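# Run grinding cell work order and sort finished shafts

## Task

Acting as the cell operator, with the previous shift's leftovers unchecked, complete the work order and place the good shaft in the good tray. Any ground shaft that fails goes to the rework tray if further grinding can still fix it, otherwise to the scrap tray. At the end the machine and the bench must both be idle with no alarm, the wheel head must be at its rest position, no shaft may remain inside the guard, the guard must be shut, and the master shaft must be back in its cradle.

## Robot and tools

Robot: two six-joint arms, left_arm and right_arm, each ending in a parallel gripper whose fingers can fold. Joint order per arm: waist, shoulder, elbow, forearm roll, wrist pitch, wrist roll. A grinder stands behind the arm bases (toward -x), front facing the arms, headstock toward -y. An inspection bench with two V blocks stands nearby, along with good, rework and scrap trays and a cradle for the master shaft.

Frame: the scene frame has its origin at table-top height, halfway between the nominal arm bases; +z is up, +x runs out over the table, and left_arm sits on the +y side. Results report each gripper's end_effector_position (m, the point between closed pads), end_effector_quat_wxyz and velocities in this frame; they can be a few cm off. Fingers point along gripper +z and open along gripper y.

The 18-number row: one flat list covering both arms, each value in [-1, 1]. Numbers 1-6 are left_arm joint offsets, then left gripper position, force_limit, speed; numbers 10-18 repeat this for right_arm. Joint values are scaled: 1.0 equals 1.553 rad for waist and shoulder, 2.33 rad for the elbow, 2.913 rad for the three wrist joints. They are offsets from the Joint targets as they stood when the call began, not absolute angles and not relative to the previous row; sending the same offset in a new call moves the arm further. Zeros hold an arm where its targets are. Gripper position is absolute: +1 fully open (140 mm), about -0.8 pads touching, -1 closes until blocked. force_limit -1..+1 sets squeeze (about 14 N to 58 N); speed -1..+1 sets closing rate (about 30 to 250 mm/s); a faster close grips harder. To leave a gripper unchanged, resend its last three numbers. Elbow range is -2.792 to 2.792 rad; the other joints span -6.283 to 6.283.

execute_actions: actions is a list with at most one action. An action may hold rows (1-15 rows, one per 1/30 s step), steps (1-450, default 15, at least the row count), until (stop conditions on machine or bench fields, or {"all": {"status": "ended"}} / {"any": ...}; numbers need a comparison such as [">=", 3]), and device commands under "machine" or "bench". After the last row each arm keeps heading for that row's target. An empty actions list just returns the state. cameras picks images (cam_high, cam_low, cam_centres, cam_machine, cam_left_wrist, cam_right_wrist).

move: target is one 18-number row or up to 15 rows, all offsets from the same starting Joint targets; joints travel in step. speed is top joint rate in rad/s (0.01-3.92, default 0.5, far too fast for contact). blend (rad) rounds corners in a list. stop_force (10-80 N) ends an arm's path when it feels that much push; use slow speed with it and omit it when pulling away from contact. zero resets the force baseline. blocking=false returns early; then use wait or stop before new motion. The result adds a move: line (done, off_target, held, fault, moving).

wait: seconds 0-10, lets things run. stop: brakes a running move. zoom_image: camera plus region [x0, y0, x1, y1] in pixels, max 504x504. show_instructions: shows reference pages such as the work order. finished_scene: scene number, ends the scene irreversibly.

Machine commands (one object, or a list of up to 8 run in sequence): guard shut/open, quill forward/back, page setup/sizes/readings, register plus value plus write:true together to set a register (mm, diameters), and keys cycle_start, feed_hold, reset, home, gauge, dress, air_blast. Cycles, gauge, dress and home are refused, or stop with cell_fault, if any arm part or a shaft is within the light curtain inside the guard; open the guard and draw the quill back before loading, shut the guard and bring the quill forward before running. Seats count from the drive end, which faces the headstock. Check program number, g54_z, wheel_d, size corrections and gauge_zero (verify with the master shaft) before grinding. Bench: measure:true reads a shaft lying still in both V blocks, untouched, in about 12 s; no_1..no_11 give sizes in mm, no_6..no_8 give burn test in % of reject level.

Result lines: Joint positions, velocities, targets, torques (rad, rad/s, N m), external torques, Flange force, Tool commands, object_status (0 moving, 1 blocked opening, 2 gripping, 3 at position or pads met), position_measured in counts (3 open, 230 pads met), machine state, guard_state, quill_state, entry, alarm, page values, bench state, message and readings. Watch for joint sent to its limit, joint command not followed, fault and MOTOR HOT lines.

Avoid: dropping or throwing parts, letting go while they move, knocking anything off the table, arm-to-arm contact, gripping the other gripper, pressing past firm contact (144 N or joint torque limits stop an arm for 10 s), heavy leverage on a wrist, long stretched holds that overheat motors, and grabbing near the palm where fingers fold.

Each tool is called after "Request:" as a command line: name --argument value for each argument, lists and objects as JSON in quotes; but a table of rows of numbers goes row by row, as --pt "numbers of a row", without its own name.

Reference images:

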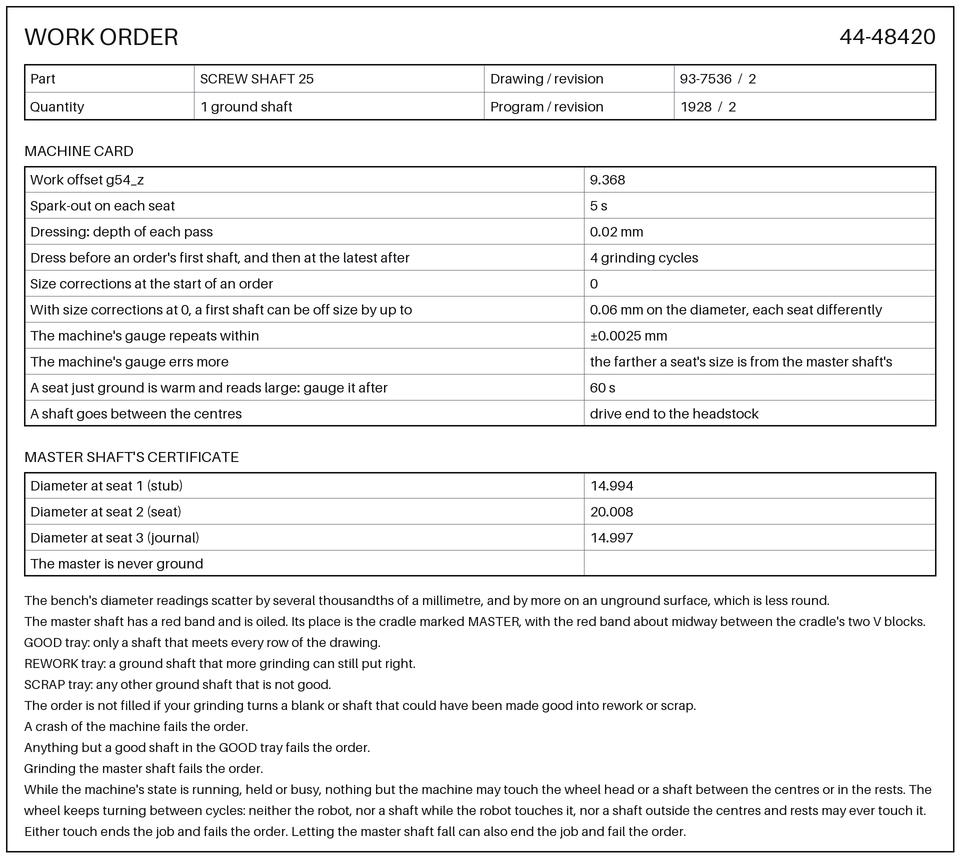

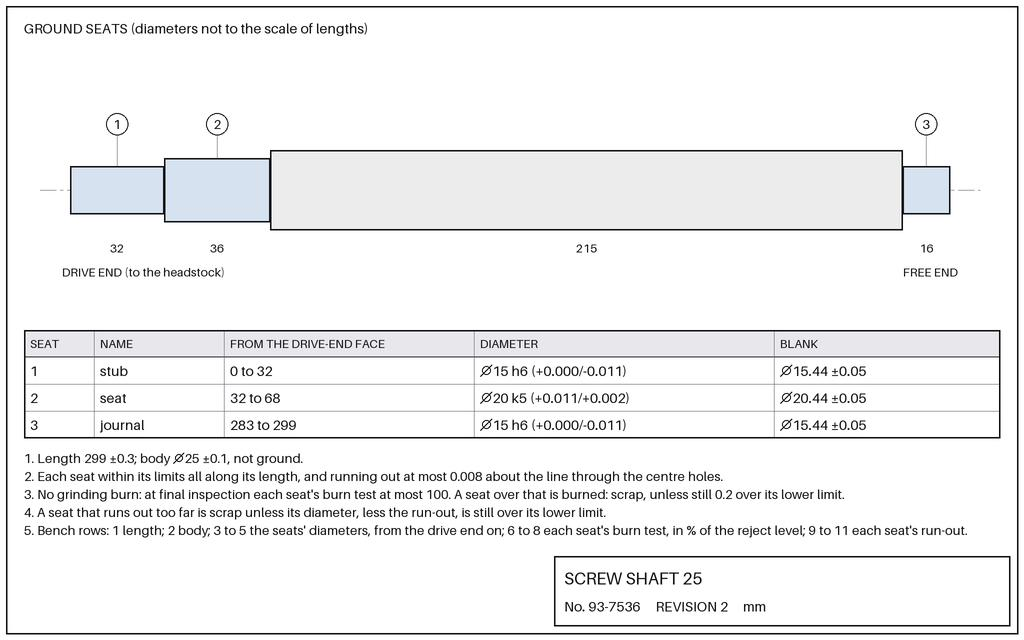

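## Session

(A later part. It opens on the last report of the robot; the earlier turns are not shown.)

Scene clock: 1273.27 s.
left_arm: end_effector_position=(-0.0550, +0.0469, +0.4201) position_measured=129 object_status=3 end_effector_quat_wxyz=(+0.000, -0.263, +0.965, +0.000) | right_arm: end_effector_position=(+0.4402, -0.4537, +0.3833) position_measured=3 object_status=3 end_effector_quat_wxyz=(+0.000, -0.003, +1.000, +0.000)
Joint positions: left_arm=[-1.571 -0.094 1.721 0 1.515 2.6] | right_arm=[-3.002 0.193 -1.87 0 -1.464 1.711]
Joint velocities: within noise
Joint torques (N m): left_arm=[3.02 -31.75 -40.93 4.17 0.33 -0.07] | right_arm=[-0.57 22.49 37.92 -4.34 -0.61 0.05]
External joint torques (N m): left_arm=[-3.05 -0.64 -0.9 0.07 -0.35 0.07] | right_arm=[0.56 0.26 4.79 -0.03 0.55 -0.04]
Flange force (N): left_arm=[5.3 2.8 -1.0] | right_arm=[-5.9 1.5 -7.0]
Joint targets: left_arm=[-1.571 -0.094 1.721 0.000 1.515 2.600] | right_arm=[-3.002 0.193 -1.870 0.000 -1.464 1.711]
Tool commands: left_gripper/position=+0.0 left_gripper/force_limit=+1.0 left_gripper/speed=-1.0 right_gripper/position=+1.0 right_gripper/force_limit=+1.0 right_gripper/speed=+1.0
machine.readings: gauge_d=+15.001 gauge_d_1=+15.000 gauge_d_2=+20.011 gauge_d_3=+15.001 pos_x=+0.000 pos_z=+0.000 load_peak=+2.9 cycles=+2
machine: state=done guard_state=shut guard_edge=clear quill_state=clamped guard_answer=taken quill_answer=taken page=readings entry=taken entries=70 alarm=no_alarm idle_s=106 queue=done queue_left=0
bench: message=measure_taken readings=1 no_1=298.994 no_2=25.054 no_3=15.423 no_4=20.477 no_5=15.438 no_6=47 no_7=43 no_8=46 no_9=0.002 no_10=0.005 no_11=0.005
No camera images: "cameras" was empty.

Request:
execute_actions --actions '[{"machine":[{"register":"size_1","value":0.012,"write":true},{"register":"size_2","value":0.013,"write":true},{"register":"size_3","value":0.0135,"write":true},{"page":"sizes"}],"steps":30}]' --cameras '[]'

Request:
execute_actions --actions '[{"machine":{"cycle_start":true},"steps":30}]' --cameras '[]'

Request:
execute_actions --actions '[{"steps":450,"until":{"machine":{"state":["!=","running"]}}}]' --cameras '[]'

Request:
execute_actions --actions '[{"steps":450,"until":{"machine":{"state":["!=","running"]}}}]' --cameras '[]'

Request:
execute_actions --actions '[{"steps":450,"until":{"machine":{"state":["!=","running"]}}}]' --cameras '[]'

Request:
execute_actions --actions '[{"steps":450,"until":{"machine":{"state":["!=","running"]}}}]' --cameras '[]'

Request:
execute_actions --actions '[{"steps":450,"until":{"machine":{"state":["!=","running"]}}}]' --cameras '[]'

Request:
execute_actions --actions '[{"steps":450,"until":{"machine":{"state":["!=","running"]}}}]' --cameras '[]'

Request:
execute_actions --actions '[{"steps":450,"until":{"machine":{"state":["!=","running"]}}}]' --cameras '[]'

Request:
execute_actions --actions '[{"steps":450,"until":{"machine":{"state":["!=","running"]}}}]' --cameras '[]'

Request:
execute_actions --actions '[{"steps":450,"until":{"machine":{"state":["!=","running"]}}}]' --cameras '[]'

Request:
execute_actions --actions '[{"steps":450,"until":{"machine":{"state":["!=","running"]}}}]' --cameras '[]'

Request:
execute_actions --actions '[{"steps":450,"until":{"machine":{"state":["!=","running"]}}}]' --cameras '[]'

Request:
execute_actions --actions '[{"steps":450,"until":{"machine":{"state":["!=","running"]}}}]' --cameras '[]'

Request:
execute_actions --actions '[{"steps":450,"until":{"machine":{"state":["!=","running"]}}}]' --cameras '[]'

Request:
execute_actions --actions '[{"steps":450,"until":{"machine":{"state":["!=","running"]}}}]' --cameras '[]'

Request:
execute_actions --actions '[{"steps":450,"until":{"machine":{"state":["!=","running"]}}}]' --cameras '[]'

Request:
execute_actions --actions '[{"steps":450,"until":{"machine":{"state":["!=","running"]}}}]' --cameras '[]'

Request:
execute_actions --actions '[{"steps":450,"until":{"machine":{"state":["!=","running"]}}}]' --cameras '[]'

Request:
execute_actions --actions '[{"steps":450,"machine":{"page":"readings"},"until":{"machine":{"state":["!=","running"]}}}]' --cameras '[]'

Scene clock: 1295.33 s.
left_arm: end_effector_position=(-0.0550, +0.0469, +0.4201) position_measured=129 object_status=3 end_effector_quat_wxyz=(+0.000, -0.263, +0.965, +0.000) | right_arm: end_effector_position=(+0.4402, -0.4537, +0.3833) position_measured=3 object_status=3 end_effector_quat_wxyz=(+0.000, -0.003, +1.000, +0.000)
Joint positions: left_arm=[-1.571 -0.094 1.721 0 1.515 2.6] | right_arm=[-3.002 0.193 -1.87 0 -1.464 1.711]
Joint velocities: within noise
Joint torques (N m): left_arm=[2.59 -32.04 -40.7 4.17 0.35 -0.05] | right_arm=[-0.51 22.58 38.04 -4.3 -0.6 0.11]
External joint torques (N m): left_arm=[-2.58 -0.11 -0.93 0.06 -0.37 0.05] | right_arm=[0.51 0.06 4.59 -0.06 0.54 -0.11]
Flange force (N): left_arm=[4.9 1.5 -0.9] | right_arm=[-6.0 1.3 -6.6]
Joint targets: left_arm=[-1.571 -0.094 1.721 0.000 1.515 2.600] | right_arm=[-3.002 0.193 -1.870 0.000 -1.464 1.711]
Tool commands: left_gripper/position=+0.0 left_gripper/force_limit=+1.0 left_gripper/speed=-1.0 right_gripper/position=+1.0 right_gripper/force_limit=+1.0 right_gripper/speed=+1.0
machine.sizes: size_1=+0.012 size_2=+0.013 size_3=+0.013 aim_1=+14.995 aim_2=+20.006 aim_3=+14.995
machine: state=done guard_state=shut guard_edge=clear quill_state=clamped guard_answer=taken quill_answer=taken page=sizes entry=taken entries=73 alarm=no_alarm idle_s=127 queue=done queue_left=0
bench: message=measure_taken readings=1 no_1=298.994 no_2=25.054 no_3=15.423 no_4=20.477 no_5=15.438 no_6=47 no_7=43 no_8=46 no_9=0.002 no_10=0.005 no_11=0.005
No camera images: "cameras" was empty.

Scene clock: 1296.53 s.
left_arm: end_effector_position=(-0.0550, +0.0469, +0.4201) position_measured=129 object_status=3 end_effector_quat_wxyz=(+0.000, -0.263, +0.965, +0.000) | right_arm: end_effector_position=(+0.4402, -0.4537, +0.3833) position_measured=3 object_status=3 end_effector_quat_wxyz=(+0.000, -0.003, +1.000, +0.000)
Joint positions: left_arm=[-1.571 -0.094 1.721 0 1.515 2.6] | right_arm=[-3.002 0.193 -1.87 0 -1.464 1.711]
Joint velocities: within noise
Joint torques (N m): left_arm=[3.03 -31.91 -40.79 4.21 0.4 -0.03] | right_arm=[-0.6 22.77 38.08 -4.25 -0.66 0.04]
External joint torques (N m): left_arm=[-2.87 -0.46 -0.83 0.03 -0.42 0.03] | right_arm=[0.62 -0.16 4.56 -0.12 0.6 -0.04]
Flange force (N): left_arm=[5.1 2.4 -0.7] | right_arm=[-6.3 1.7 -6.4]
Joint targets: left_arm=[-1.571 -0.094 1.721 0.000 1.515 2.600] | right_arm=[-3.002 0.193 -1.870 0.000 -1.464 1.711]
Tool commands: left_gripper/position=+0.0 left_gripper/force_limit=+1.0 left_gripper/speed=-1.0 right_gripper/position=+1.0 right_gripper/force_limit=+1.0 right_gripper/speed=+1.0
machine.sizes: size_1=+0.012 size_2=+0.013 size_3=+0.013 aim_1=+14.995 aim_2=+20.006 aim_3=+14.995
machine: state=running guard_state=shut guard_edge=clear quill_state=clamped guard_answer=taken quill_answer=taken page=sizes entry=taken entries=74 alarm=no_alarm idle_s=129 queue=running queue_left=0
bench: message=measure_taken readings=1 no_1=298.994 no_2=25.054 no_3=15.423 no_4=20.477 no_5=15.438 no_6=47 no_7=43 no_8=46 no_9=0.002 no_10=0.005 no_11=0.005
No camera images: "cameras" was empty.

Scene clock: 1311.73 s.
left_arm: end_effector_position=(-0.0550, +0.0469, +0.4201) position_measured=129 object_status=3 end_effector_quat_wxyz=(+0.000, -0.263, +0.965, +0.000) | right_arm: end_effector_position=(+0.4402, -0.4537, +0.3833) position_measured=3 object_status=3 end_effector_quat_wxyz=(+0.000, -0.003, +1.000, +0.000)
Joint positions: left_arm=[-1.571 -0.094 1.721 0 1.515 2.6] | right_arm=[-3.002 0.193 -1.87 0 -1.464 1.711]
Joint velocities: within noise
Joint torques (N m): left_arm=[2.63 -31.86 -40.78 4.22 0.26 0] | right_arm=[-0.37 22.14 38.14 -4.32 -0.66 0.06]
External joint torques (N m): left_arm=[-2.59 -0.4 -0.86 0 -0.28 0] | right_arm=[0.43 0.25 4.49 -0.04 0.61 -0.06]
Flange force (N): left_arm=[4.7 2.1 -1.0] | right_arm=[-5.6 1.2 -6.4]
Joint targets: left_arm=[-1.571 -0.094 1.721 0.000 1.515 2.600] | right_arm=[-3.002 0.193 -1.870 0.000 -1.464 1.711]
Tool commands: left_gripper/position=+0.0 left_gripper/force_limit=+1.0 left_gripper/speed=-1.0 right_gripper/position=+1.0 right_gripper/force_limit=+1.0 right_gripper/speed=+1.0
machine.sizes: size_1=+0.012 size_2=+0.013 size_3=+0.013 aim_1=+14.995 aim_2=+20.006 aim_3=+14.995
machine: state=running guard_state=shut guard_edge=clear quill_state=clamped guard_answer=taken quill_answer=taken page=sizes entry=taken entries=74 alarm=no_alarm idle_s=144 queue=running queue_left=0
bench: message=measure_taken readings=1 no_1=298.994 no_2=25.054 no_3=15.423 no_4=20.477 no_5=15.438 no_6=47 no_7=43 no_8=46 no_9=0.002 no_10=0.005 no_11=0.005
No camera images: "cameras" was empty.

Scene clock: 1326.93 s.
left_arm: end_effector_position=(-0.0550, +0.0469, +0.4201) position_measured=129 object_status=3 end_effector_quat_wxyz=(+0.000, -0.263, +0.965, +0.000) | right_arm: end_effector_position=(+0.4402, -0.4537, +0.3833) position_measured=3 object_status=3 end_effector_quat_wxyz=(+0.000, -0.003, +1.000, +0.000)
Joint positions: left_arm=[-1.571 -0.094 1.721 0 1.515 2.6] | right_arm=[-3.002 0.193 -1.87 0 -1.464 1.711]
Joint velocities: within noise
Joint torques (N m): left_arm=[2.72 -31.98 -40.83 4.17 0.31 -0.03] | right_arm=[-0.46 22.55 37.96 -4.34 -0.63 0.11]
External joint torques (N m): left_arm=[-2.76 -0.49 -0.93 0.06 -0.33 0.03] | right_arm=[0.53 -0.29 4.62 -0.02 0.58 -0.11]
Flange force (N): left_arm=[5.0 2.3 -1.0] | right_arm=[-6.7 1.4 -6.5]
Joint targets: left_arm=[-1.571 -0.094 1.721 0.000 1.515 2.600] | right_arm=[-3.002 0.193 -1.870 0.000 -1.464 1.711]
Tool commands: left_gripper/position=+0.0 left_gripper/force_limit=+1.0 left_gripper/speed=-1.0 right_gripper/position=+1.0 right_gripper/force_limit=+1.0 right_gripper/speed=+1.0
machine.sizes: size_1=+0.012 size_2=+0.013 size_3=+0.013 aim_1=+14.995 aim_2=+20.006 aim_3=+14.995
machine: state=running guard_state=shut guard_edge=clear quill_state=clamped guard_answer=taken quill_answer=taken page=sizes entry=taken entries=74 alarm=no_alarm idle_s=159 queue=running queue_left=0
bench: message=measure_taken readings=1 no_1=298.994 no_2=25.054 no_3=15.423 no_4=20.477 no_5=15.438 no_6=47 no_7=43 no_8=46 no_9=0.002 no_10=0.005 no_11=0.005
No camera images: "cameras" was empty.

Scene clock: 1342.13 s.
left_arm: end_effector_position=(-0.0550, +0.0469, +0.4201) position_measured=129 object_status=3 end_effector_quat_wxyz=(+0.000, -0.263, +0.965, +0.000) | right_arm: end_effector_position=(+0.4402, -0.4537, +0.3833) position_measured=3 object_status=3 end_effector_quat_wxyz=(+0.000, -0.003, +1.000, +0.000)
Joint positions: left_arm=[-1.571 -0.094 1.721 0 1.515 2.6] | right_arm=[-3.002 0.193 -1.87 0 -1.464 1.711]
Joint velocities: within noise
Joint torques (N m): left_arm=[2.88 -31.63 -40.81 4.18 0.29 0] | right_arm=[-0.64 22.6 38.1 -4.31 -0.64 0.09]
External joint torques (N m): left_arm=[-2.63 -0.9 -0.84 0.06 -0.31 -0.01] | right_arm=[0.68 -0.18 4.51 -0.05 0.58 -0.09]
Flange force (N): left_arm=[4.4 2.9 -1.0] | right_arm=[-6.3 1.7 -6.4]
Joint targets: left_arm=[-1.571 -0.094 1.721 0.000 1.515 2.600] | right_arm=[-3.002 0.193 -1.870 0.000 -1.464 1.711]
Tool commands: left_gripper/position=+0.0 left_gripper/force_limit=+1.0 left_gripper/speed=-1.0 right_gripper/position=+1.0 right_gripper/force_limit=+1.0 right_gripper/speed=+1.0
machine.sizes: size_1=+0.012 size_2=+0.013 size_3=+0.013 aim_1=+14.995 aim_2=+20.006 aim_3=+14.995
machine: state=running guard_state=shut guard_edge=clear quill_state=clamped guard_answer=taken quill_answer=taken page=sizes entry=taken entries=74 alarm=no_alarm idle_s=174 queue=running queue_left=0
bench: message=measure_taken readings=1 no_1=298.994 no_2=25.054 no_3=15.423 no_4=20.477 no_5=15.438 no_6=47 no_7=43 no_8=46 no_9=0.002 no_10=0.005 no_11=0.005
No camera images: "cameras" was empty.

Scene clock: 1357.33 s.
left_arm: end_effector_position=(-0.0550, +0.0469, +0.4201) position_measured=129 object_status=3 end_effector_quat_wxyz=(+0.000, -0.263, +0.965, +0.000) | right_arm: end_effector_position=(+0.4402, -0.4537, +0.3833) position_measured=3 object_status=3 end_effector_quat_wxyz=(+0.000, -0.003, +1.000, +0.000)
Joint positions: left_arm=[-1.571 -0.094 1.721 0 1.515 2.6] | right_arm=[-3.002 0.193 -1.87 0 -1.464 1.711]
Joint velocities: within noise
Joint torques (N m): left_arm=[2.66 -31.65 -40.78 4.17 0.31 -0.06] | right_arm=[-0.51 22.76 38.09 -4.32 -0.67 0.06]
External joint torques (N m): left_arm=[-2.56 -0.67 -0.8 0.05 -0.33 0.06] | right_arm=[0.55 -0.33 4.52 -0.04 0.61 -0.06]
Flange force (N): left_arm=[4.3 2.5 -0.8] | right_arm=[-6.6 1.5 -6.3]
Joint targets: left_arm=[-1.571 -0.094 1.721 0.000 1.515 2.600] | right_arm=[-3.002 0.193 -1.870 0.000 -1.464 1.711]
Tool commands: left_gripper/position=+0.0 left_gripper/force_limit=+1.0 left_gripper/speed=-1.0 right_gripper/position=+1.0 right_gripper/force_limit=+1.0 right_gripper/speed=+1.0
machine.sizes: size_1=+0.012 size_2=+0.013 size_3=+0.013 aim_1=+14.995 aim_2=+20.006 aim_3=+14.995
machine: state=running guard_state=shut guard_edge=clear quill_state=clamped guard_answer=taken quill_answer=taken page=sizes entry=taken entries=74 alarm=no_alarm idle_s=189 queue=running queue_left=0
bench: message=measure_taken readings=1 no_1=298.994 no_2=25.054 no_3=15.423 no_4=20.477 no_5=15.438 no_6=47 no_7=43 no_8=46 no_9=0.002 no_10=0.005 no_11=0.005
No camera images: "cameras" was empty.

Scene clock: 1372.53 s.
left_arm: end_effector_position=(-0.0550, +0.0469, +0.4201) position_measured=129 object_status=3 end_effector_quat_wxyz=(+0.000, -0.263, +0.965, +0.000) | right_arm: end_effector_position=(+0.4402, -0.4537, +0.3833) position_measured=3 object_status=3 end_effector_quat_wxyz=(+0.000, -0.003, +1.000, +0.000)
Joint positions: left_arm=[-1.571 -0.094 1.721 0 1.515 2.6] | right_arm=[-3.002 0.193 -1.87 0 -1.464 1.711]
Joint velocities: within noise
Joint torques (N m): left_arm=[2.83 -31.81 -40.83 4.19 0.35 -0.07] | right_arm=[-0.26 22.34 38.07 -4.3 -0.61 0.06]
External joint torques (N m): left_arm=[-2.82 -0.42 -0.77 0.03 -0.37 0.07] | right_arm=[0.25 0.41 4.62 -0.07 0.55 -0.06]
Flange force (N): left_arm=[4.9 2.4 -0.7] | right_arm=[-5.5 0.8 -6.7]
Joint targets: left_arm=[-1.571 -0.094 1.721 0.000 1.515 2.600] | right_arm=[-3.002 0.193 -1.870 0.000 -1.464 1.711]
Tool commands: left_gripper/position=+0.0 left_gripper/force_limit=+1.0 left_gripper/speed=-1.0 right_gripper/position=+1.0 right_gripper/force_limit=+1.0 right_gripper/speed=+1.0
machine.sizes: size_1=+0.012 size_2=+0.013 size_3=+0.013 aim_1=+14.995 aim_2=+20.006 aim_3=+14.995
machine: state=running guard_state=shut guard_edge=clear quill_state=clamped guard_answer=taken quill_answer=taken page=sizes entry=taken entries=74 alarm=no_alarm idle_s=204 queue=running queue_left=0
bench: message=measure_taken readings=1 no_1=298.994 no_2=25.054 no_3=15.423 no_4=20.477 no_5=15.438 no_6=47 no_7=43 no_8=46 no_9=0.002 no_10=0.005 no_11=0.005
No camera images: "cameras" was empty.

Scene clock: 1387.73 s.
left_arm: end_effector_position=(-0.0550, +0.0469, +0.4201) position_measured=129 object_status=3 end_effector_quat_wxyz=(+0.000, -0.263, +0.965, +0.000) | right_arm: end_effector_position=(+0.4402, -0.4537, +0.3833) position_measured=3 object_status=3 end_effector_quat_wxyz=(+0.000, -0.003, +1.000, +0.000)
Joint positions: left_arm=[-1.571 -0.094 1.721 0 1.515 2.6] | right_arm=[-3.002 0.193 -1.87 0 -1.464 1.711]
Joint velocities: within noise
Joint torques (N m): left_arm=[2.89 -31.49 -40.94 4.25 0.29 -0.1] | right_arm=[-0.38 22.69 38.02 -4.34 -0.67 0.1]
External joint torques (N m): left_arm=[-2.88 -0.67 -0.62 -0.04 -0.32 0.1] | right_arm=[0.42 -0.24 4.62 -0.02 0.61 -0.1]
Flange force (N): left_arm=[4.7 3.0 -0.6] | right_arm=[-6.6 1.1 -6.5]
Joint targets: left_arm=[-1.571 -0.094 1.721 0.000 1.515 2.600] | right_arm=[-3.002 0.193 -1.870 0.000 -1.464 1.711]
Tool commands: left_gripper/position=+0.0 left_gripper/force_limit=+1.0 left_gripper/speed=-1.0 right_gripper/position=+1.0 right_gripper/force_limit=+1.0 right_gripper/speed=+1.0
machine.sizes: size_1=+0.012 size_2=+0.013 size_3=+0.013 aim_1=+14.995 aim_2=+20.006 aim_3=+14.995
machine: state=running guard_state=shut guard_edge=clear quill_state=clamped guard_answer=taken quill_answer=taken page=sizes entry=taken entries=74 alarm=no_alarm idle_s=219 queue=running queue_left=0
bench: message=measure_taken readings=1 no_1=298.994 no_2=25.054 no_3=15.423 no_4=20.477 no_5=15.438 no_6=47 no_7=43 no_8=46 no_9=0.002 no_10=0.005 no_11=0.005
No camera images: "cameras" was empty.

Scene clock: 1402.93 s.
left_arm: end_effector_position=(-0.0550, +0.0469, +0.4201) position_measured=129 object_status=3 end_effector_quat_wxyz=(+0.000, -0.263, +0.965, +0.000) | right_arm: end_effector_position=(+0.4402, -0.4537, +0.3833) position_measured=3 object_status=3 end_effector_quat_wxyz=(+0.000, -0.003, +1.000, +0.000)
Joint positions: left_arm=[-1.571 -0.094 1.721 0 1.515 2.6] | right_arm=[-3.002 0.193 -1.87 0 -1.464 1.711]
Joint velocities: within noise
Joint torques (N m): left_arm=[2.88 -31.85 -40.71 4.18 0.31 -0.08] | right_arm=[-0.28 22.55 38.19 -4.32 -0.67 0.07]
External joint torques (N m): left_arm=[-2.92 -0.46 -0.89 0.03 -0.32 0.08] | right_arm=[0.3 -0.02 4.49 -0.05 0.61 -0.07]
Flange force (N): left_arm=[5.1 2.4 -1.0] | right_arm=[-6.1 0.9 -6.3]
Joint targets: left_arm=[-1.571 -0.094 1.721 0.000 1.515 2.600] | right_arm=[-3.002 0.193 -1.870 0.000 -1.464 1.711]
Tool commands: left_gripper/position=+0.0 left_gripper/force_limit=+1.0 left_gripper/speed=-1.0 right_gripper/position=+1.0 right_gripper/force_limit=+1.0 right_gripper/speed=+1.0
machine.sizes: size_1=+0.012 size_2=+0.013 size_3=+0.013 aim_1=+14.995 aim_2=+20.006 aim_3=+14.995
machine: state=running guard_state=shut guard_edge=clear quill_state=clamped guard_answer=taken quill_answer=taken page=sizes entry=taken entries=74 alarm=no_alarm idle_s=234 queue=running queue_left=0
bench: message=measure_taken readings=1 no_1=298.994 no_2=25.054 no_3=15.423 no_4=20.477 no_5=15.438 no_6=47 no_7=43 no_8=46 no_9=0.002 no_10=0.005 no_11=0.005
No camera images: "cameras" was empty.

Scene clock: 1418.13 s.
left_arm: end_effector_position=(-0.0550, +0.0469, +0.4201) position_measured=129 object_status=3 end_effector_quat_wxyz=(+0.000, -0.263, +0.965, +0.000) | right_arm: end_effector_position=(+0.4402, -0.4537, +0.3833) position_measured=3 object_status=3 end_effector_quat_wxyz=(+0.000, -0.003, +1.000, +0.000)
Joint positions: left_arm=[-1.571 -0.094 1.721 0 1.515 2.6] | right_arm=[-3.002 0.193 -1.87 0 -1.464 1.711]
Joint velocities: within noise
Joint torques (N m): left_arm=[2.65 -31.29 -40.78 4.19 0.33 -0.05] | right_arm=[0.07 22.53 38.04 -4.31 -0.66 0.14]
External joint torques (N m): left_arm=[-2.61 -0.91 -0.81 0.03 -0.35 0.05] | right_arm=[-0.04 0.01 4.64 -0.06 0.6 -0.14]
Flange force (N): left_arm=[4.3 2.9 -0.8] | right_arm=[-6.4 0.0 -6.6]
Joint targets: left_arm=[-1.571 -0.094 1.721 0.000 1.515 2.600] | right_arm=[-3.002 0.193 -1.870 0.000 -1.464 1.711]
Tool commands: left_gripper/position=+0.0 left_gripper/force_limit=+1.0 left_gripper/speed=-1.0 right_gripper/position=+1.0 right_gripper/force_limit=+1.0 right_gripper/speed=+1.0
machine.sizes: size_1=+0.012 size_2=+0.013 size_3=+0.013 aim_1=+14.995 aim_2=+20.006 aim_3=+14.995
machine: state=running guard_state=shut guard_edge=clear quill_state=clamped guard_answer=taken quill_answer=taken page=sizes entry=taken entries=74 alarm=no_alarm idle_s=249 queue=running queue_left=0
bench: message=measure_taken readings=1 no_1=298.994 no_2=25.054 no_3=15.423 no_4=20.477 no_5=15.438 no_6=47 no_7=43 no_8=46 no_9=0.002 no_10=0.005 no_11=0.005
No camera images: "cameras" was empty.

Scene clock: 1433.33 s.
left_arm: end_effector_position=(-0.0550, +0.0469, +0.4201) position_measured=129 object_status=3 end_effector_quat_wxyz=(+0.000, -0.263, +0.965, +0.000) | right_arm: end_effector_position=(+0.4402, -0.4537, +0.3833) position_measured=3 object_status=3 end_effector_quat_wxyz=(+0.000, -0.003, +1.000, +0.000)
Joint positions: left_arm=[-1.571 -0.094 1.721 0 1.515 2.6] | right_arm=[-3.002 0.193 -1.87 0 -1.464 1.711]
Joint velocities: within noise
Joint torques (N m): left_arm=[2.79 -31.56 -40.81 4.22 0.35 -0.04] | right_arm=[-0.53 22.46 37.95 -4.36 -0.68 0.05]
External joint torques (N m): left_arm=[-2.65 -1.09 -0.97 0.03 -0.37 0.04] | right_arm=[0.63 -0.48 4.54 0.01 0.63 -0.05]
Flange force (N): left_arm=[4.3 3.0 -1.1] | right_arm=[-6.9 1.7 -6.3]
Joint targets: left_arm=[-1.571 -0.094 1.721 0.000 1.515 2.600] | right_arm=[-3.002 0.193 -1.870 0.000 -1.464 1.711]
Tool commands: left_gripper/position=+0.0 left_gripper/force_limit=+1.0 left_gripper/speed=-1.0 right_gripper/position=+1.0 right_gripper/force_limit=+1.0 right_gripper/speed=+1.0
machine.sizes: size_1=+0.012 size_2=+0.013 size_3=+0.013 aim_1=+14.995 aim_2=+20.006 aim_3=+14.995
machine: state=running guard_state=shut guard_edge=clear quill_state=clamped guard_answer=taken quill_answer=taken page=sizes entry=taken entries=74 alarm=no_alarm idle_s=264 queue=running queue_left=0
bench: message=measure_taken readings=1 no_1=298.994 no_2=25.054 no_3=15.423 no_4=20.477 no_5=15.438 no_6=47 no_7=43 no_8=46 no_9=0.002 no_10=0.005 no_11=0.005
No camera images: "cameras" was empty.

Scene clock: 1448.53 s.
left_arm: end_effector_position=(-0.0550, +0.0469, +0.4201) position_measured=129 object_status=3 end_effector_quat_wxyz=(+0.000, -0.263, +0.965, +0.000) | right_arm: end_effector_position=(+0.4402, -0.4537, +0.3833) position_measured=3 object_status=3 end_effector_quat_wxyz=(+0.000, -0.003, +1.000, +0.000)
Joint positions: left_arm=[-1.571 -0.094 1.721 0 1.515 2.6] | right_arm=[-3.002 0.193 -1.87 0 -1.464 1.711]
Joint velocities: within noise
Joint torques (N m): left_arm=[2.63 -31.95 -40.83 4.24 0.27 -0.07] | right_arm=[-0.26 22.4 38.07 -4.3 -0.61 0.08]
External joint torques (N m): left_arm=[-2.62 -0.4 -0.73 -0.02 -0.28 0.07] | right_arm=[0.27 0.17 4.53 -0.07 0.55 -0.08]
Flange force (N): left_arm=[4.6 2.2 -0.8] | right_arm=[-5.8 0.8 -6.5]
Joint targets: left_arm=[-1.571 -0.094 1.721 0.000 1.515 2.600] | right_arm=[-3.002 0.193 -1.870 0.000 -1.464 1.711]
Tool commands: left_gripper/position=+0.0 left_gripper/force_limit=+1.0 left_gripper/speed=-1.0 right_gripper/position=+1.0 right_gripper/force_limit=+1.0 right_gripper/speed=+1.0
machine.sizes: size_1=+0.012 size_2=+0.013 size_3=+0.013 aim_1=+14.995 aim_2=+20.006 aim_3=+14.995
machine: state=running guard_state=shut guard_edge=clear quill_state=clamped guard_answer=taken quill_answer=taken page=sizes entry=taken entries=74 alarm=no_alarm idle_s=279 queue=running queue_left=0
bench: message=measure_taken readings=1 no_1=298.994 no_2=25.054 no_3=15.423 no_4=20.477 no_5=15.438 no_6=47 no_7=43 no_8=46 no_9=0.002 no_10=0.005 no_11=0.005
No camera images: "cameras" was empty.

Scene clock: 1463.73 s.
left_arm: end_effector_position=(-0.0550, +0.0469, +0.4201) position_measured=129 object_status=3 end_effector_quat_wxyz=(+0.000, -0.263, +0.965, +0.000) | right_arm: end_effector_position=(+0.4402, -0.4537, +0.3833) position_measured=3 object_status=3 end_effector_quat_wxyz=(+0.000, -0.003, +1.000, +0.000)
Joint positions: left_arm=[-1.571 -0.094 1.721 0 1.515 2.6] | right_arm=[-3.002 0.193 -1.87 0 -1.464 1.711]
Joint velocities: within noise
Joint torques (N m): left_arm=[2.35 -31.95 -40.76 4.24 0.32 -0.12] | right_arm=[-0.45 22.7 37.91 -4.36 -0.66 0.12]
External joint torques (N m): left_arm=[-2.2 -0.67 -0.99 0 -0.34 0.12] | right_arm=[0.49 -0.23 4.76 -0.01 0.6 -0.12]
Flange force (N): left_arm=[3.8 1.8 -1.2] | right_arm=[-6.8 1.3 -6.7]
Joint targets: left_arm=[-1.571 -0.094 1.721 0.000 1.515 2.600] | right_arm=[-3.002 0.193 -1.870 0.000 -1.464 1.711]
Tool commands: left_gripper/position=+0.0 left_gripper/force_limit=+1.0 left_gripper/speed=-1.0 right_gripper/position=+1.0 right_gripper/force_limit=+1.0 right_gripper/speed=+1.0
machine.sizes: size_1=+0.012 size_2=+0.013 size_3=+0.013 aim_1=+14.995 aim_2=+20.006 aim_3=+14.995
machine: state=running guard_state=shut guard_edge=clear quill_state=clamped guard_answer=taken quill_answer=taken page=sizes entry=taken entries=74 alarm=no_alarm idle_s=294 queue=running queue_left=0
bench: message=measure_taken readings=1 no_1=298.994 no_2=25.054 no_3=15.423 no_4=20.477 no_5=15.438 no_6=47 no_7=43 no_8=46 no_9=0.002 no_10=0.005 no_11=0.005
No camera images: "cameras" was empty.

Scene clock: 1478.93 s.
left_arm: end_effector_position=(-0.0550, +0.0469, +0.4201) position_measured=129 object_status=3 end_effector_quat_wxyz=(+0.000, -0.263, +0.965, +0.000) | right_arm: end_effector_position=(+0.4402, -0.4537, +0.3833) position_measured=3 object_status=3 end_effector_quat_wxyz=(+0.000, -0.003, +1.000, +0.000)
Joint positions: left_arm=[-1.571 -0.094 1.721 0 1.515 2.6] | right_arm=[-3.002 0.193 -1.87 0 -1.464 1.711]
Joint velocities: within noise
Joint torques (N m): left_arm=[3.07 -31.6 -40.87 4.23 0.31 -0.12] | right_arm=[-0.22 22.39 38.1 -4.27 -0.64 0.07]
External joint torques (N m): left_arm=[-3.12 -0.86 -0.82 -0.01 -0.33 0.12] | right_arm=[0.25 0.23 4.67 -0.11 0.58 -0.07]
Flange force (N): left_arm=[5.1 3.2 -0.9] | right_arm=[-5.9 0.8 -6.7]
Joint targets: left_arm=[-1.571 -0.094 1.721 0.000 1.515 2.600] | right_arm=[-3.002 0.193 -1.870 0.000 -1.464 1.711]
Tool commands: left_gripper/position=+0.0 left_gripper/force_limit=+1.0 left_gripper/speed=-1.0 right_gripper/position=+1.0 right_gripper/force_limit=+1.0 right_gripper/speed=+1.0
machine.sizes: size_1=+0.012 size_2=+0.013 size_3=+0.013 aim_1=+14.995 aim_2=+20.006 aim_3=+14.995
machine: state=running guard_state=shut guard_edge=clear quill_state=clamped guard_answer=taken quill_answer=taken page=sizes entry=taken entries=74 alarm=no_alarm idle_s=309 queue=running queue_left=0
bench: message=measure_taken readings=1 no_1=298.994 no_2=25.054 no_3=15.423 no_4=20.477 no_5=15.438 no_6=47 no_7=43 no_8=46 no_9=0.002 no_10=0.005 no_11=0.005
No camera images: "cameras" was empty.

Scene clock: 1494.13 s.
left_arm: end_effector_position=(-0.0550, +0.0469, +0.4201) position_measured=129 object_status=3 end_effector_quat_wxyz=(+0.000, -0.263, +0.965, +0.000) | right_arm: end_effector_position=(+0.4402, -0.4537, +0.3833) position_measured=3 object_status=3 end_effector_quat_wxyz=(+0.000, -0.003, +1.000, +0.000)
Joint positions: left_arm=[-1.571 -0.094 1.721 0 1.515 2.6] | right_arm=[-3.002 0.193 -1.87 0 -1.464 1.711]
Joint velocities: within noise
Joint torques (N m): left_arm=[2.68 -31.92 -40.9 4.21 0.3 -0.09] | right_arm=[-0.55 22.79 38.09 -4.32 -0.65 0.01]
External joint torques (N m): left_arm=[-2.71 -0.2 -0.72 0.01 -0.32 0.1] | right_arm=[0.57 -0.28 4.52 -0.05 0.58 -0.01]
Flange force (N): left_arm=[4.8 2.0 -0.7] | right_arm=[-6.5 1.7 -6.4]
Joint targets: left_arm=[-1.571 -0.094 1.721 0.000 1.515 2.600] | right_arm=[-3.002 0.193 -1.870 0.000 -1.464 1.711]
Tool commands: left_gripper/position=+0.0 left_gripper/force_limit=+1.0 left_gripper/speed=-1.0 right_gripper/position=+1.0 right_gripper/force_limit=+1.0 right_gripper/speed=+1.0
machine.sizes: size_1=+0.012 size_2=+0.013 size_3=+0.013 aim_1=+14.995 aim_2=+20.006 aim_3=+14.995
machine: state=running guard_state=shut guard_edge=clear quill_state=clamped guard_answer=taken quill_answer=taken page=sizes entry=taken entries=74 alarm=no_alarm idle_s=324 queue=running queue_left=0
bench: message=measure_taken readings=1 no_1=298.994 no_2=25.054 no_3=15.423 no_4=20.477 no_5=15.438 no_6=47 no_7=43 no_8=46 no_9=0.002 no_10=0.005 no_11=0.005
No camera images: "cameras" was empty.

Scene clock: 1509.33 s.
left_arm: end_effector_position=(-0.0550, +0.0469, +0.4201) position_measured=129 object_status=3 end_effector_quat_wxyz=(+0.000, -0.263, +0.965, +0.000) | right_arm: end_effector_position=(+0.4402, -0.4537, +0.3833) position_measured=3 object_status=3 end_effector_quat_wxyz=(+0.000, -0.003, +1.000, +0.000)
Joint positions: left_arm=[-1.571 -0.094 1.721 0 1.515 2.6] | right_arm=[-3.002 0.193 -1.87 0 -1.464 1.711]
Joint velocities: within noise
Joint torques (N m): left_arm=[2.61 -31.16 -40.67 4.21 0.34 -0.07] | right_arm=[-0.45 22.3 38.03 -4.37 -0.67 0.03]
External joint torques (N m): left_arm=[-2.44 -1.25 -0.94 0.02 -0.36 0.07] | right_arm=[0.48 0.25 4.63 0 0.61 -0.03]
Flange force (N): left_arm=[3.8 3.0 -1.1] | right_arm=[-5.8 1.4 -6.6]
Joint targets: left_arm=[-1.571 -0.094 1.721 0.000 1.515 2.600] | right_arm=[-3.002 0.193 -1.870 0.000 -1.464 1.711]
Tool commands: left_gripper/position=+0.0 left_gripper/force_limit=+1.0 left_gripper/speed=-1.0 right_gripper/position=+1.0 right_gripper/force_limit=+1.0 right_gripper/speed=+1.0
machine.sizes: size_1=+0.012 size_2=+0.013 size_3=+0.013 aim_1=+14.995 aim_2=+20.006 aim_3=+14.995
machine: state=running guard_state=shut guard_edge=clear quill_state=clamped guard_answer=taken quill_answer=taken page=sizes entry=taken entries=74 alarm=no_alarm idle_s=339 queue=running queue_left=0
bench: message=measure_taken readings=1 no_1=298.994 no_2=25.054 no_3=15.423 no_4=20.477 no_5=15.438 no_6=47 no_7=43 no_8=46 no_9=0.002 no_10=0.005 no_11=0.005
No camera images: "cameras" was empty.

Scene clock: 1524.53 s.
left_arm: end_effector_position=(-0.0550, +0.0469, +0.4201) position_measured=129 object_status=3 end_effector_quat_wxyz=(+0.000, -0.263, +0.965, +0.000) | right_arm: end_effector_position=(+0.4402, -0.4537, +0.3833) position_measured=3 object_status=3 end_effector_quat_wxyz=(+0.000, -0.003, +1.000, +0.000)
Joint positions: left_arm=[-1.571 -0.094 1.721 0 1.515 2.6] | right_arm=[-3.002 0.193 -1.87 0 -1.464 1.711]
Joint velocities: within noise
Joint torques (N m): left_arm=[2.68 -31.18 -40.73 4.18 0.29 -0.09] | right_arm=[-0.61 22.86 38.21 -4.37 -0.65 0.09]
External joint torques (N m): left_arm=[-2.69 -1.26 -1 0.05 -0.31 0.09] | right_arm=[0.62 -0.24 4.49 -0.01 0.59 -0.09]
Flange force (N): left_arm=[4.2 3.2 -1.3] | right_arm=[-6.4 1.6 -6.3]
Joint targets: left_arm=[-1.571 -0.094 1.721 0.000 1.515 2.600] | right_arm=[-3.002 0.193 -1.870 0.000 -1.464 1.711]
Tool commands: left_gripper/position=+0.0 left_gripper/force_limit=+1.0 left_gripper/speed=-1.0 right_gripper/position=+1.0 right_gripper/force_limit=+1.0 right_gripper/speed=+1.0
machine.sizes: size_1=+0.012 size_2=+0.013 size_3=+0.013 aim_1=+14.995 aim_2=+20.006 aim_3=+14.995
machine: state=running guard_state=shut guard_edge=clear quill_state=clamped guard_answer=taken quill_answer=taken page=sizes entry=taken entries=74 alarm=no_alarm idle_s=354 queue=running queue_left=0
bench: message=measure_taken readings=1 no_1=298.994 no_2=25.054 no_3=15.423 no_4=20.477 no_5=15.438 no_6=47 no_7=43 no_8=46 no_9=0.002 no_10=0.005 no_11=0.005
No camera images: "cameras" was empty.

Scene clock: 1539.73 s.
left_arm: end_effector_position=(-0.0550, +0.0469, +0.4201) position_measured=129 object_status=3 end_effector_quat_wxyz=(+0.000, -0.263, +0.965, +0.000) | right_arm: end_effector_position=(+0.4402, -0.4537, +0.3833) position_measured=3 object_status=3 end_effector_quat_wxyz=(+0.000, -0.003, +1.000, +0.000)
Joint positions: left_arm=[-1.571 -0.094 1.721 0 1.515 2.6] | right_arm=[-3.002 0.193 -1.87 0 -1.464 1.711]
Joint velocities: within noise
Joint torques (N m): left_arm=[2.75 -31.77 -40.9 4.22 0.33 -0.06] | right_arm=[-0.12 22.64 37.95 -4.34 -0.62 0.07]
External joint torques (N m): left_arm=[-2.71 -0.36 -0.68 0.01 -0.35 0.06] | right_arm=[0.17 -0.28 4.61 -0.02 0.56 -0.07]
Flange force (N): left_arm=[4.8 2.3 -0.6] | right_arm=[-6.7 0.6 -6.6]
Joint targets: left_arm=[-1.571 -0.094 1.721 0.000 1.515 2.600] | right_arm=[-3.002 0.193 -1.870 0.000 -1.464 1.711]
Tool commands: left_gripper/position=+0.0 left_gripper/force_limit=+1.0 left_gripper/speed=-1.0 right_gripper/position=+1.0 right_gripper/force_limit=+1.0 right_gripper/speed=+1.0
machine.sizes: size_1=+0.012 size_2=+0.013 size_3=+0.013 aim_1=+14.995 aim_2=+20.006 aim_3=+14.995
machine: state=running guard_state=shut guard_edge=clear quill_state=clamped guard_answer=taken quill_answer=taken page=sizes entry=taken entries=74 alarm=no_alarm idle_s=369 queue=running queue_left=0
bench: message=measure_taken readings=1 no_1=298.994 no_2=25.054 no_3=15.423 no_4=20.477 no_5=15.438 no_6=47 no_7=43 no_8=46 no_9=0.002 no_10=0.005 no_11=0.005
No camera images: "cameras" was empty.

Scene clock: 1554.93 s.
left_arm: end_effector_position=(-0.0550, +0.0469, +0.4201) position_measured=129 object_status=3 end_effector_quat_wxyz=(+0.000, -0.263, +0.965, +0.000) | right_arm: end_effector_position=(+0.4402, -0.4537, +0.3833) position_measured=3 object_status=3 end_effector_quat_wxyz=(+0.000, -0.003, +1.000, +0.000)
Joint positions: left_arm=[-1.571 -0.094 1.721 0 1.515 2.6] | right_arm=[-3.002 0.193 -1.87 0 -1.464 1.711]
Joint velocities: within noise
Joint torques (N m): left_arm=[2.89 -31.56 -40.68 4.21 0.36 -0.09] | right_arm=[-0.35 22.61 38.15 -4.31 -0.64 0.05]
External joint torques (N m): left_arm=[-2.83 -0.62 -0.95 0.03 -0.38 0.09] | right_arm=[0.42 -0.26 4.53 -0.06 0.58 -0.05]
Flange force (N): left_arm=[4.9 2.4 -1.0] | right_arm=[-6.5 1.3 -6.4]
Joint targets: left_arm=[-1.571 -0.094 1.721 0.000 1.515 2.600] | right_arm=[-3.002 0.193 -1.870 0.000 -1.464 1.711]
Tool commands: left_gripper/position=+0.0 left_gripper/force_limit=+1.0 left_gripper/speed=-1.0 right_gripper/position=+1.0 right_gripper/force_limit=+1.0 right_gripper/speed=+1.0
machine.sizes: size_1=+0.012 size_2=+0.013 size_3=+0.013 aim_1=+14.995 aim_2=+20.006 aim_3=+14.995
machine: state=running guard_state=shut guard_edge=clear quill_state=clamped guard_answer=taken quill_answer=taken page=sizes entry=taken entries=74 alarm=no_alarm idle_s=384 queue=running queue_left=0
bench: message=measure_taken readings=1 no_1=298.994 no_2=25.054 no_3=15.423 no_4=20.477 no_5=15.438 no_6=47 no_7=43 no_8=46 no_9=0.002 no_10=0.005 no_11=0.005
No camera images: "cameras" was empty.

Scene clock: 1570.13 s.
left_arm: end_effector_position=(-0.0550, +0.0469, +0.4201) position_measured=129 object_status=3 end_effector_quat_wxyz=(+0.000, -0.263, +0.965, +0.000) | right_arm: end_effector_position=(+0.4402, -0.4537, +0.3833) position_measured=3 object_status=3 end_effector_quat_wxyz=(+0.000, -0.003, +1.000, +0.000)
Joint positions: left_arm=[-1.571 -0.094 1.721 0 1.515 2.6] | right_arm=[-3.002 0.193 -1.87 0 -1.464 1.711]
Joint velocities: within noise
Joint torques (N m): left_arm=[2.72 -31.83 -40.56 4.16 0.31 -0.07] | right_arm=[-0.34 22.29 38.04 -4.3 -0.63 0.08]
External joint torques (N m): left_arm=[-2.69 -0.53 -1.04 0.06 -0.33 0.07] | right_arm=[0.36 0.34 4.67 -0.07 0.57 -0.08]
Flange force (N): left_arm=[4.8 2.1 -1.2] | right_arm=[-5.7 1.0 -6.8]
Joint targets: left_arm=[-1.571 -0.094 1.721 0.000 1.515 2.600] | right_arm=[-3.002 0.193 -1.870 0.000 -1.464 1.711]
Tool commands: left_gripper/position=+0.0 left_gripper/force_limit=+1.0 left_gripper/speed=-1.0 right_gripper/position=+1.0 right_gripper/force_limit=+1.0 right_gripper/speed=+1.0
machine.readings: gauge_d=+15.001 gauge_d_1=+0.000 gauge_d_2=+0.000 gauge_d_3=+0.000 pos_x=-370.757 pos_z=+291.000 load_peak=+1.6 cycles=+2
machine: state=running guard_state=shut guard_edge=clear quill_state=clamped guard_answer=taken quill_answer=taken page=readings entry=taken entries=74 alarm=no_alarm idle_s=400 queue=done queue_left=0
bench: message=measure_taken readings=1 no_1=298.994 no_2=25.054 no_3=15.423 no_4=20.477 no_5=15.438 no_6=47 no_7=43 no_8=46 no_9=0.002 no_10=0.005 no_11=0.005
No camera images: "cameras" was empty.

Request:
execute_actions --actions '[{"steps":450,"until":{"machine":{"state":["!=","running"]}}}]' --cameras '[]'

Request:
execute_actions --actions '[{"steps":450,"until":{"machine":{"idle_s":[">=",62],"state":["!=","running"]}}}]' --cameras '[]'

Request:
wait --seconds 10 --cameras '[]'

Request:
wait --seconds 10 --cameras '[]'

Request:
wait --seconds 10 --cameras '[]'

Request:
wait --seconds 10 --cameras '[]'

Request:
wait --seconds 10 --cameras '[]'

Scene clock: 1577.63 s.
left_arm: end_effector_position=(-0.0550, +0.0469, +0.4201) position_measured=129 object_status=3 end_effector_quat_wxyz=(+0.000, -0.263, +0.965, +0.000) | right_arm: end_effector_position=(+0.4402, -0.4537, +0.3833) position_measured=3 object_status=3 end_effector_quat_wxyz=(+0.000, -0.003, +1.000, +0.000)
Joint positions: left_arm=[-1.571 -0.094 1.721 0 1.515 2.6] | right_arm=[-3.002 0.193 -1.87 0 -1.464 1.711]
Joint velocities: within noise
Joint torques (N m): left_arm=[2.83 -31.5 -40.65 4.21 0.29 -0.02] | right_arm=[-0.2 22.29 38.12 -4.34 -0.7 0.1]
External joint torques (N m): left_arm=[-2.73 -0.9 -1.04 0.02 -0.31 0.02] | right_arm=[0.23 0.24 4.55 -0.03 0.64 -0.1]
Flange force (N): left_arm=[4.7 2.7 -1.3] | right_arm=[-5.8 0.7 -6.4]
Joint targets: left_arm=[-1.571 -0.094 1.721 0.000 1.515 2.600] | right_arm=[-3.002 0.193 -1.870 0.000 -1.464 1.711]
Tool commands: left_gripper/position=+0.0 left_gripper/force_limit=+1.0 left_gripper/speed=-1.0 right_gripper/position=+1.0 right_gripper/force_limit=+1.0 right_gripper/speed=+1.0
machine.readings: gauge_d=+15.001 gauge_d_1=+0.000 gauge_d_2=+0.000 gauge_d_3=+0.000 pos_x=+0.000 pos_z=+0.000 load_peak=+1.6 cycles=+3
machine: state=done guard_state=shut guard_edge=clear quill_state=clamped guard_answer=taken quill_answer=taken page=readings entry=taken entries=74 alarm=no_alarm idle_s=0 queue=done queue_left=0
bench: message=measure_taken readings=1 no_1=298.994 no_2=25.054 no_3=15.423 no_4=20.477 no_5=15.438 no_6=47 no_7=43 no_8=46 no_9=0.002 no_10=0.005 no_11=0.005
No camera images: "cameras" was empty.

Scene clock: 1592.83 s.
left_arm: end_effector_position=(-0.0550, +0.0469, +0.4201) position_measured=129 object_status=3 end_effector_quat_wxyz=(+0.000, -0.263, +0.965, +0.000) | right_arm: end_effector_position=(+0.4402, -0.4537, +0.3833) position_measured=3 object_status=3 end_effector_quat_wxyz=(+0.000, -0.003, +1.000, +0.000)
Joint positions: left_arm=[-1.571 -0.094 1.721 0 1.515 2.6] | right_arm=[-3.002 0.193 -1.87 0 -1.464 1.711]
Joint velocities: within noise
Joint torques (N m): left_arm=[2.47 -31.73 -40.5 4.21 0.35 -0.03] | right_arm=[-0.68 22.99 37.97 -4.31 -0.65 0.1]
External joint torques (N m): left_arm=[-2.4 -0.84 -1.21 0.02 -0.36 0.03] | right_arm=[0.7 -0.41 4.71 -0.06 0.59 -0.1]
Flange force (N): left_arm=[4.3 2.0 -1.5] | right_arm=[-6.9 1.8 -6.7]
Joint targets: left_arm=[-1.571 -0.094 1.721 0.000 1.515 2.600] | right_arm=[-3.002 0.193 -1.870 0.000 -1.464 1.711]
Tool commands: left_gripper/position=+0.0 left_gripper/force_limit=+1.0 left_gripper/speed=-1.0 right_gripper/position=+1.0 right_gripper/force_limit=+1.0 right_gripper/speed=+1.0
machine.readings: gauge_d=+15.001 gauge_d_1=+0.000 gauge_d_2=+0.000 gauge_d_3=+0.000 pos_x=+0.000 pos_z=+0.000 load_peak=+1.6 cycles=+3
machine: state=done guard_state=shut guard_edge=clear quill_state=clamped guard_answer=taken quill_answer=taken page=readings entry=taken entries=74 alarm=no_alarm idle_s=15 queue=done queue_left=0
bench: message=measure_taken readings=1 no_1=298.994 no_2=25.054 no_3=15.423 no_4=20.477 no_5=15.438 no_6=47 no_7=43 no_8=46 no_9=0.002 no_10=0.005 no_11=0.005
No camera images: "cameras" was empty.

Scene clock: 1602.83 s.
left_arm: end_effector_position=(-0.0550, +0.0469, +0.4201) position_measured=129 object_status=3 end_effector_quat_wxyz=(+0.000, -0.263, +0.965, +0.000) | right_arm: end_effector_position=(+0.4402, -0.4537, +0.3833) position_measured=3 object_status=3 end_effector_quat_wxyz=(+0.000, -0.003, +1.000, +0.000)
Joint positions: left_arm=[-1.571 -0.094 1.721 0 1.515 2.6] | right_arm=[-3.002 0.193 -1.87 0 -1.464 1.711]
Joint velocities: within noise
Joint torques (N m): left_arm=[3.09 -31.52 -40.79 4.16 0.36 -0.07] | right_arm=[-0.65 22.62 38.07 -4.37 -0.65 0.07]
External joint torques (N m): left_arm=[-3.05 -0.82 -0.84 0.05 -0.38 0.07] | right_arm=[0.65 0.11 4.63 0 0.59 -0.07]
Flange force (N): left_arm=[5.1 3.1 -0.8] | right_arm=[-6.0 1.7 -6.6]
Joint targets: left_arm=[-1.571 -0.094 1.721 0.000 1.515 2.600] | right_arm=[-3.002 0.193 -1.870 0.000 -1.464 1.711]
Tool commands: left_gripper/position=+0.0 left_gripper/force_limit=+1.0 left_gripper/speed=-1.0 right_gripper/position=+1.0 right_gripper/force_limit=+1.0 right_gripper/speed=+1.0
machine.readings: gauge_d=+15.001 gauge_d_1=+0.000 gauge_d_2=+0.000 gauge_d_3=+0.000 pos_x=+0.000 pos_z=+0.000 load_peak=+1.6 cycles=+3
machine: state=done guard_state=shut guard_edge=clear quill_state=clamped guard_answer=taken quill_answer=taken page=readings entry=taken entries=74 alarm=no_alarm idle_s=25 queue=done queue_left=0
bench: message=measure_taken readings=1 no_1=298.994 no_2=25.054 no_3=15.423 no_4=20.477 no_5=15.438 no_6=47 no_7=43 no_8=46 no_9=0.002 no_10=0.005 no_11=0.005
wait: 10.00 s
No camera images: "cameras" was empty.

Scene clock: 1612.83 s.
left_arm: end_effector_position=(-0.0550, +0.0469, +0.4201) position_measured=129 object_status=3 end_effector_quat_wxyz=(+0.000, -0.263, +0.965, +0.000) | right_arm: end_effector_position=(+0.4402, -0.4537, +0.3833) position_measured=3 object_status=3 end_effector_quat_wxyz=(+0.000, -0.003, +1.000, +0.000)
Joint positions: left_arm=[-1.571 -0.094 1.721 0 1.515 2.6] | right_arm=[-3.002 0.193 -1.87 0 -1.464 1.711]
Joint velocities: within noise
Joint torques (N m): left_arm=[2.73 -31.76 -40.62 4.19 0.34 -0.08] | right_arm=[-0.37 22.27 38.04 -4.29 -0.61 0.02]
External joint torques (N m): left_arm=[-2.75 -0.34 -0.96 0.03 -0.36 0.08] | right_arm=[0.49 -0.31 4.45 -0.06 0.55 -0.02]
Flange force (N): left_arm=[5.0 1.9 -1.0] | right_arm=[-6.5 1.5 -6.3]
Joint targets: left_arm=[-1.571 -0.094 1.721 0.000 1.515 2.600] | right_arm=[-3.002 0.193 -1.870 0.000 -1.464 1.711]
Tool commands: left_gripper/position=+0.0 left_gripper/force_limit=+1.0 left_gripper/speed=-1.0 right_gripper/position=+1.0 right_gripper/force_limit=+1.0 right_gripper/speed=+1.0
machine.readings: gauge_d=+15.001 gauge_d_1=+0.000 gauge_d_2=+0.000 gauge_d_3=+0.000 pos_x=+0.000 pos_z=+0.000 load_peak=+1.6 cycles=+3
machine: state=done guard_state=shut guard_edge=clear quill_state=clamped guard_answer=taken quill_answer=taken page=readings entry=taken entries=74 alarm=no_alarm idle_s=35 queue=done queue_left=0
bench: message=measure_taken readings=1 no_1=298.994 no_2=25.054 no_3=15.423 no_4=20.477 no_5=15.438 no_6=47 no_7=43 no_8=46 no_9=0.002 no_10=0.005 no_11=0.005
wait: 10.00 s
No camera images: "cameras" was empty.

Scene clock: 1622.83 s.
left_arm: end_effector_position=(-0.0550, +0.0469, +0.4201) position_measured=129 object_status=3 end_effector_quat_wxyz=(+0.000, -0.263, +0.965, +0.000) | right_arm: end_effector_position=(+0.4402, -0.4537, +0.3833) position_measured=3 object_status=3 end_effector_quat_wxyz=(+0.000, -0.003, +1.000, +0.000)
Joint positions: left_arm=[-1.571 -0.094 1.721 0 1.515 2.6] | right_arm=[-3.002 0.193 -1.87 0 -1.464 1.711]
Joint velocities: within noise
Joint torques (N m): left_arm=[2.62 -31.78 -40.74 4.25 0.34 -0.04] | right_arm=[-0.44 22.55 38.12 -4.35 -0.65 0.11]
External joint torques (N m): left_arm=[-2.57 -0.48 -0.93 -0.02 -0.36 0.04] | right_arm=[0.5 -0.17 4.5 -0.01 0.59 -0.11]
Flange force (N): left_arm=[4.6 2.0 -1.0] | right_arm=[-6.3 1.3 -6.4]
Joint targets: left_arm=[-1.571 -0.094 1.721 0.000 1.515 2.600] | right_arm=[-3.002 0.193 -1.870 0.000 -1.464 1.711]
Tool commands: left_gripper/position=+0.0 left_gripper/force_limit=+1.0 left_gripper/speed=-1.0 right_gripper/position=+1.0 right_gripper/force_limit=+1.0 right_gripper/speed=+1.0
machine.readings: gauge_d=+15.001 gauge_d_1=+0.000 gauge_d_2=+0.000 gauge_d_3=+0.000 pos_x=+0.000 pos_z=+0.000 load_peak=+1.6 cycles=+3
machine: state=done guard_state=shut guard_edge=clear quill_state=clamped guard_answer=taken quill_answer=taken page=readings entry=taken entries=74 alarm=no_alarm idle_s=45 queue=done queue_left=0
bench: message=measure_taken readings=1 no_1=298.994 no_2=25.054 no_3=15.423 no_4=20.477 no_5=15.438 no_6=47 no_7=43 no_8=46 no_9=0.002 no_10=0.005 no_11=0.005
wait: 10.00 s
No camera images: "cameras" was empty.

Scene clock: 1632.83 s.
left_arm: end_effector_position=(-0.0550, +0.0469, +0.4201) position_measured=129 object_status=3 end_effector_quat_wxyz=(+0.000, -0.263, +0.965, +0.000) | right_arm: end_effector_position=(+0.4402, -0.4537, +0.3833) position_measured=3 object_status=3 end_effector_quat_wxyz=(+0.000, -0.003, +1.000, +0.000)
Joint positions: left_arm=[-1.571 -0.094 1.721 0 1.515 2.6] | right_arm=[-3.002 0.193 -1.87 0 -1.464 1.711]
Joint velocities: within noise
Joint torques (N m): left_arm=[2.92 -31.64 -40.71 4.18 0.34 -0.06] | right_arm=[-0.33 22.47 38.15 -4.34 -0.63 0.1]
External joint torques (N m): left_arm=[-2.86 -0.81 -1 0.05 -0.36 0.06] | right_arm=[0.32 0.25 4.53 -0.03 0.56 -0.1]
Flange force (N): left_arm=[4.9 2.7 -1.1] | right_arm=[-5.7 0.9 -6.5]
Joint targets: left_arm=[-1.571 -0.094 1.721 0.000 1.515 2.600] | right_arm=[-3.002 0.193 -1.870 0.000 -1.464 1.711]
Tool commands: left_gripper/position=+0.0 left_gripper/force_limit=+1.0 left_gripper/speed=-1.0 right_gripper/position=+1.0 right_gripper/force_limit=+1.0 right_gripper/speed=+1.0
machine.readings: gauge_d=+15.001 gauge_d_1=+0.000 gauge_d_2=+0.000 gauge_d_3=+0.000 pos_x=+0.000 pos_z=+0.000 load_peak=+1.6 cycles=+3
machine: state=done guard_state=shut guard_edge=clear quill_state=clamped guard_answer=taken quill_answer=taken page=readings entry=taken entries=74 alarm=no_alarm idle_s=55 queue=done queue_left=0
bench: message=measure_taken readings=1 no_1=298.994 no_2=25.054 no_3=15.423 no_4=20.477 no_5=15.438 no_6=47 no_7=43 no_8=46 no_9=0.002 no_10=0.005 no_11=0.005
wait: 10.00 s
No camera images: "cameras" was empty.

Scene clock: 1642.83 s.
left_arm: end_effector_position=(-0.0550, +0.0469, +0.4201) position_measured=129 object_status=3 end_effector_quat_wxyz=(+0.000, -0.263, +0.965, +0.000) | right_arm: end_effector_position=(+0.4402, -0.4537, +0.3833) position_measured=3 object_status=3 end_effector_quat_wxyz=(+0.000, -0.003, +1.000, +0.000)
Joint positions: left_arm=[-1.571 -0.094 1.721 0 1.515 2.6] | right_arm=[-3.002 0.193 -1.87 0 -1.464 1.711]
Joint velocities: within noise
Joint torques (N m): left_arm=[2.56 -31.6 -40.8 4.25 0.27 -0.1] | right_arm=[-0.32 22.93 38.03 -4.29 -0.65 0.04]
External joint torques (N m): left_arm=[-2.45 -0.96 -0.98 0 -0.29 0.1] | right_arm=[0.31 -0.18 4.62 -0.08 0.58 -0.04]
Flange force (N): left_arm=[4.0 2.5 -1.2] | right_arm=[-6.5 1.0 -6.6]
Joint targets: left_arm=[-1.571 -0.094 1.721 0.000 1.515 2.600] | right_arm=[-3.002 0.193 -1.870 0.000 -1.464 1.711]
Tool commands: left_gripper/position=+0.0 left_gripper/force_limit=+1.0 left_gripper/speed=-1.0 right_gripper/position=+1.0 right_gripper/force_limit=+1.0 right_gripper/speed=+1.0
machine.readings: gauge_d=+15.001 gauge_d_1=+0.000 gauge_d_2=+0.000 gauge_d_3=+0.000 pos_x=+0.000 pos_z=+0.000 load_peak=+1.6 cycles=+3
machine: state=done guard_state=shut guard_edge=clear quill_state=clamped guard_answer=taken quill_answer=taken page=readings entry=taken entries=74 alarm=no_alarm idle_s=65 queue=done queue_left=0
bench: message=measure_taken readings=1 no_1=298.994 no_2=25.054 no_3=15.423 no_4=20.477 no_5=15.438 no_6=47 no_7=43 no_8=46 no_9=0.002 no_10=0.005 no_11=0.005
wait: 10.00 s
No camera images: "cameras" was empty.


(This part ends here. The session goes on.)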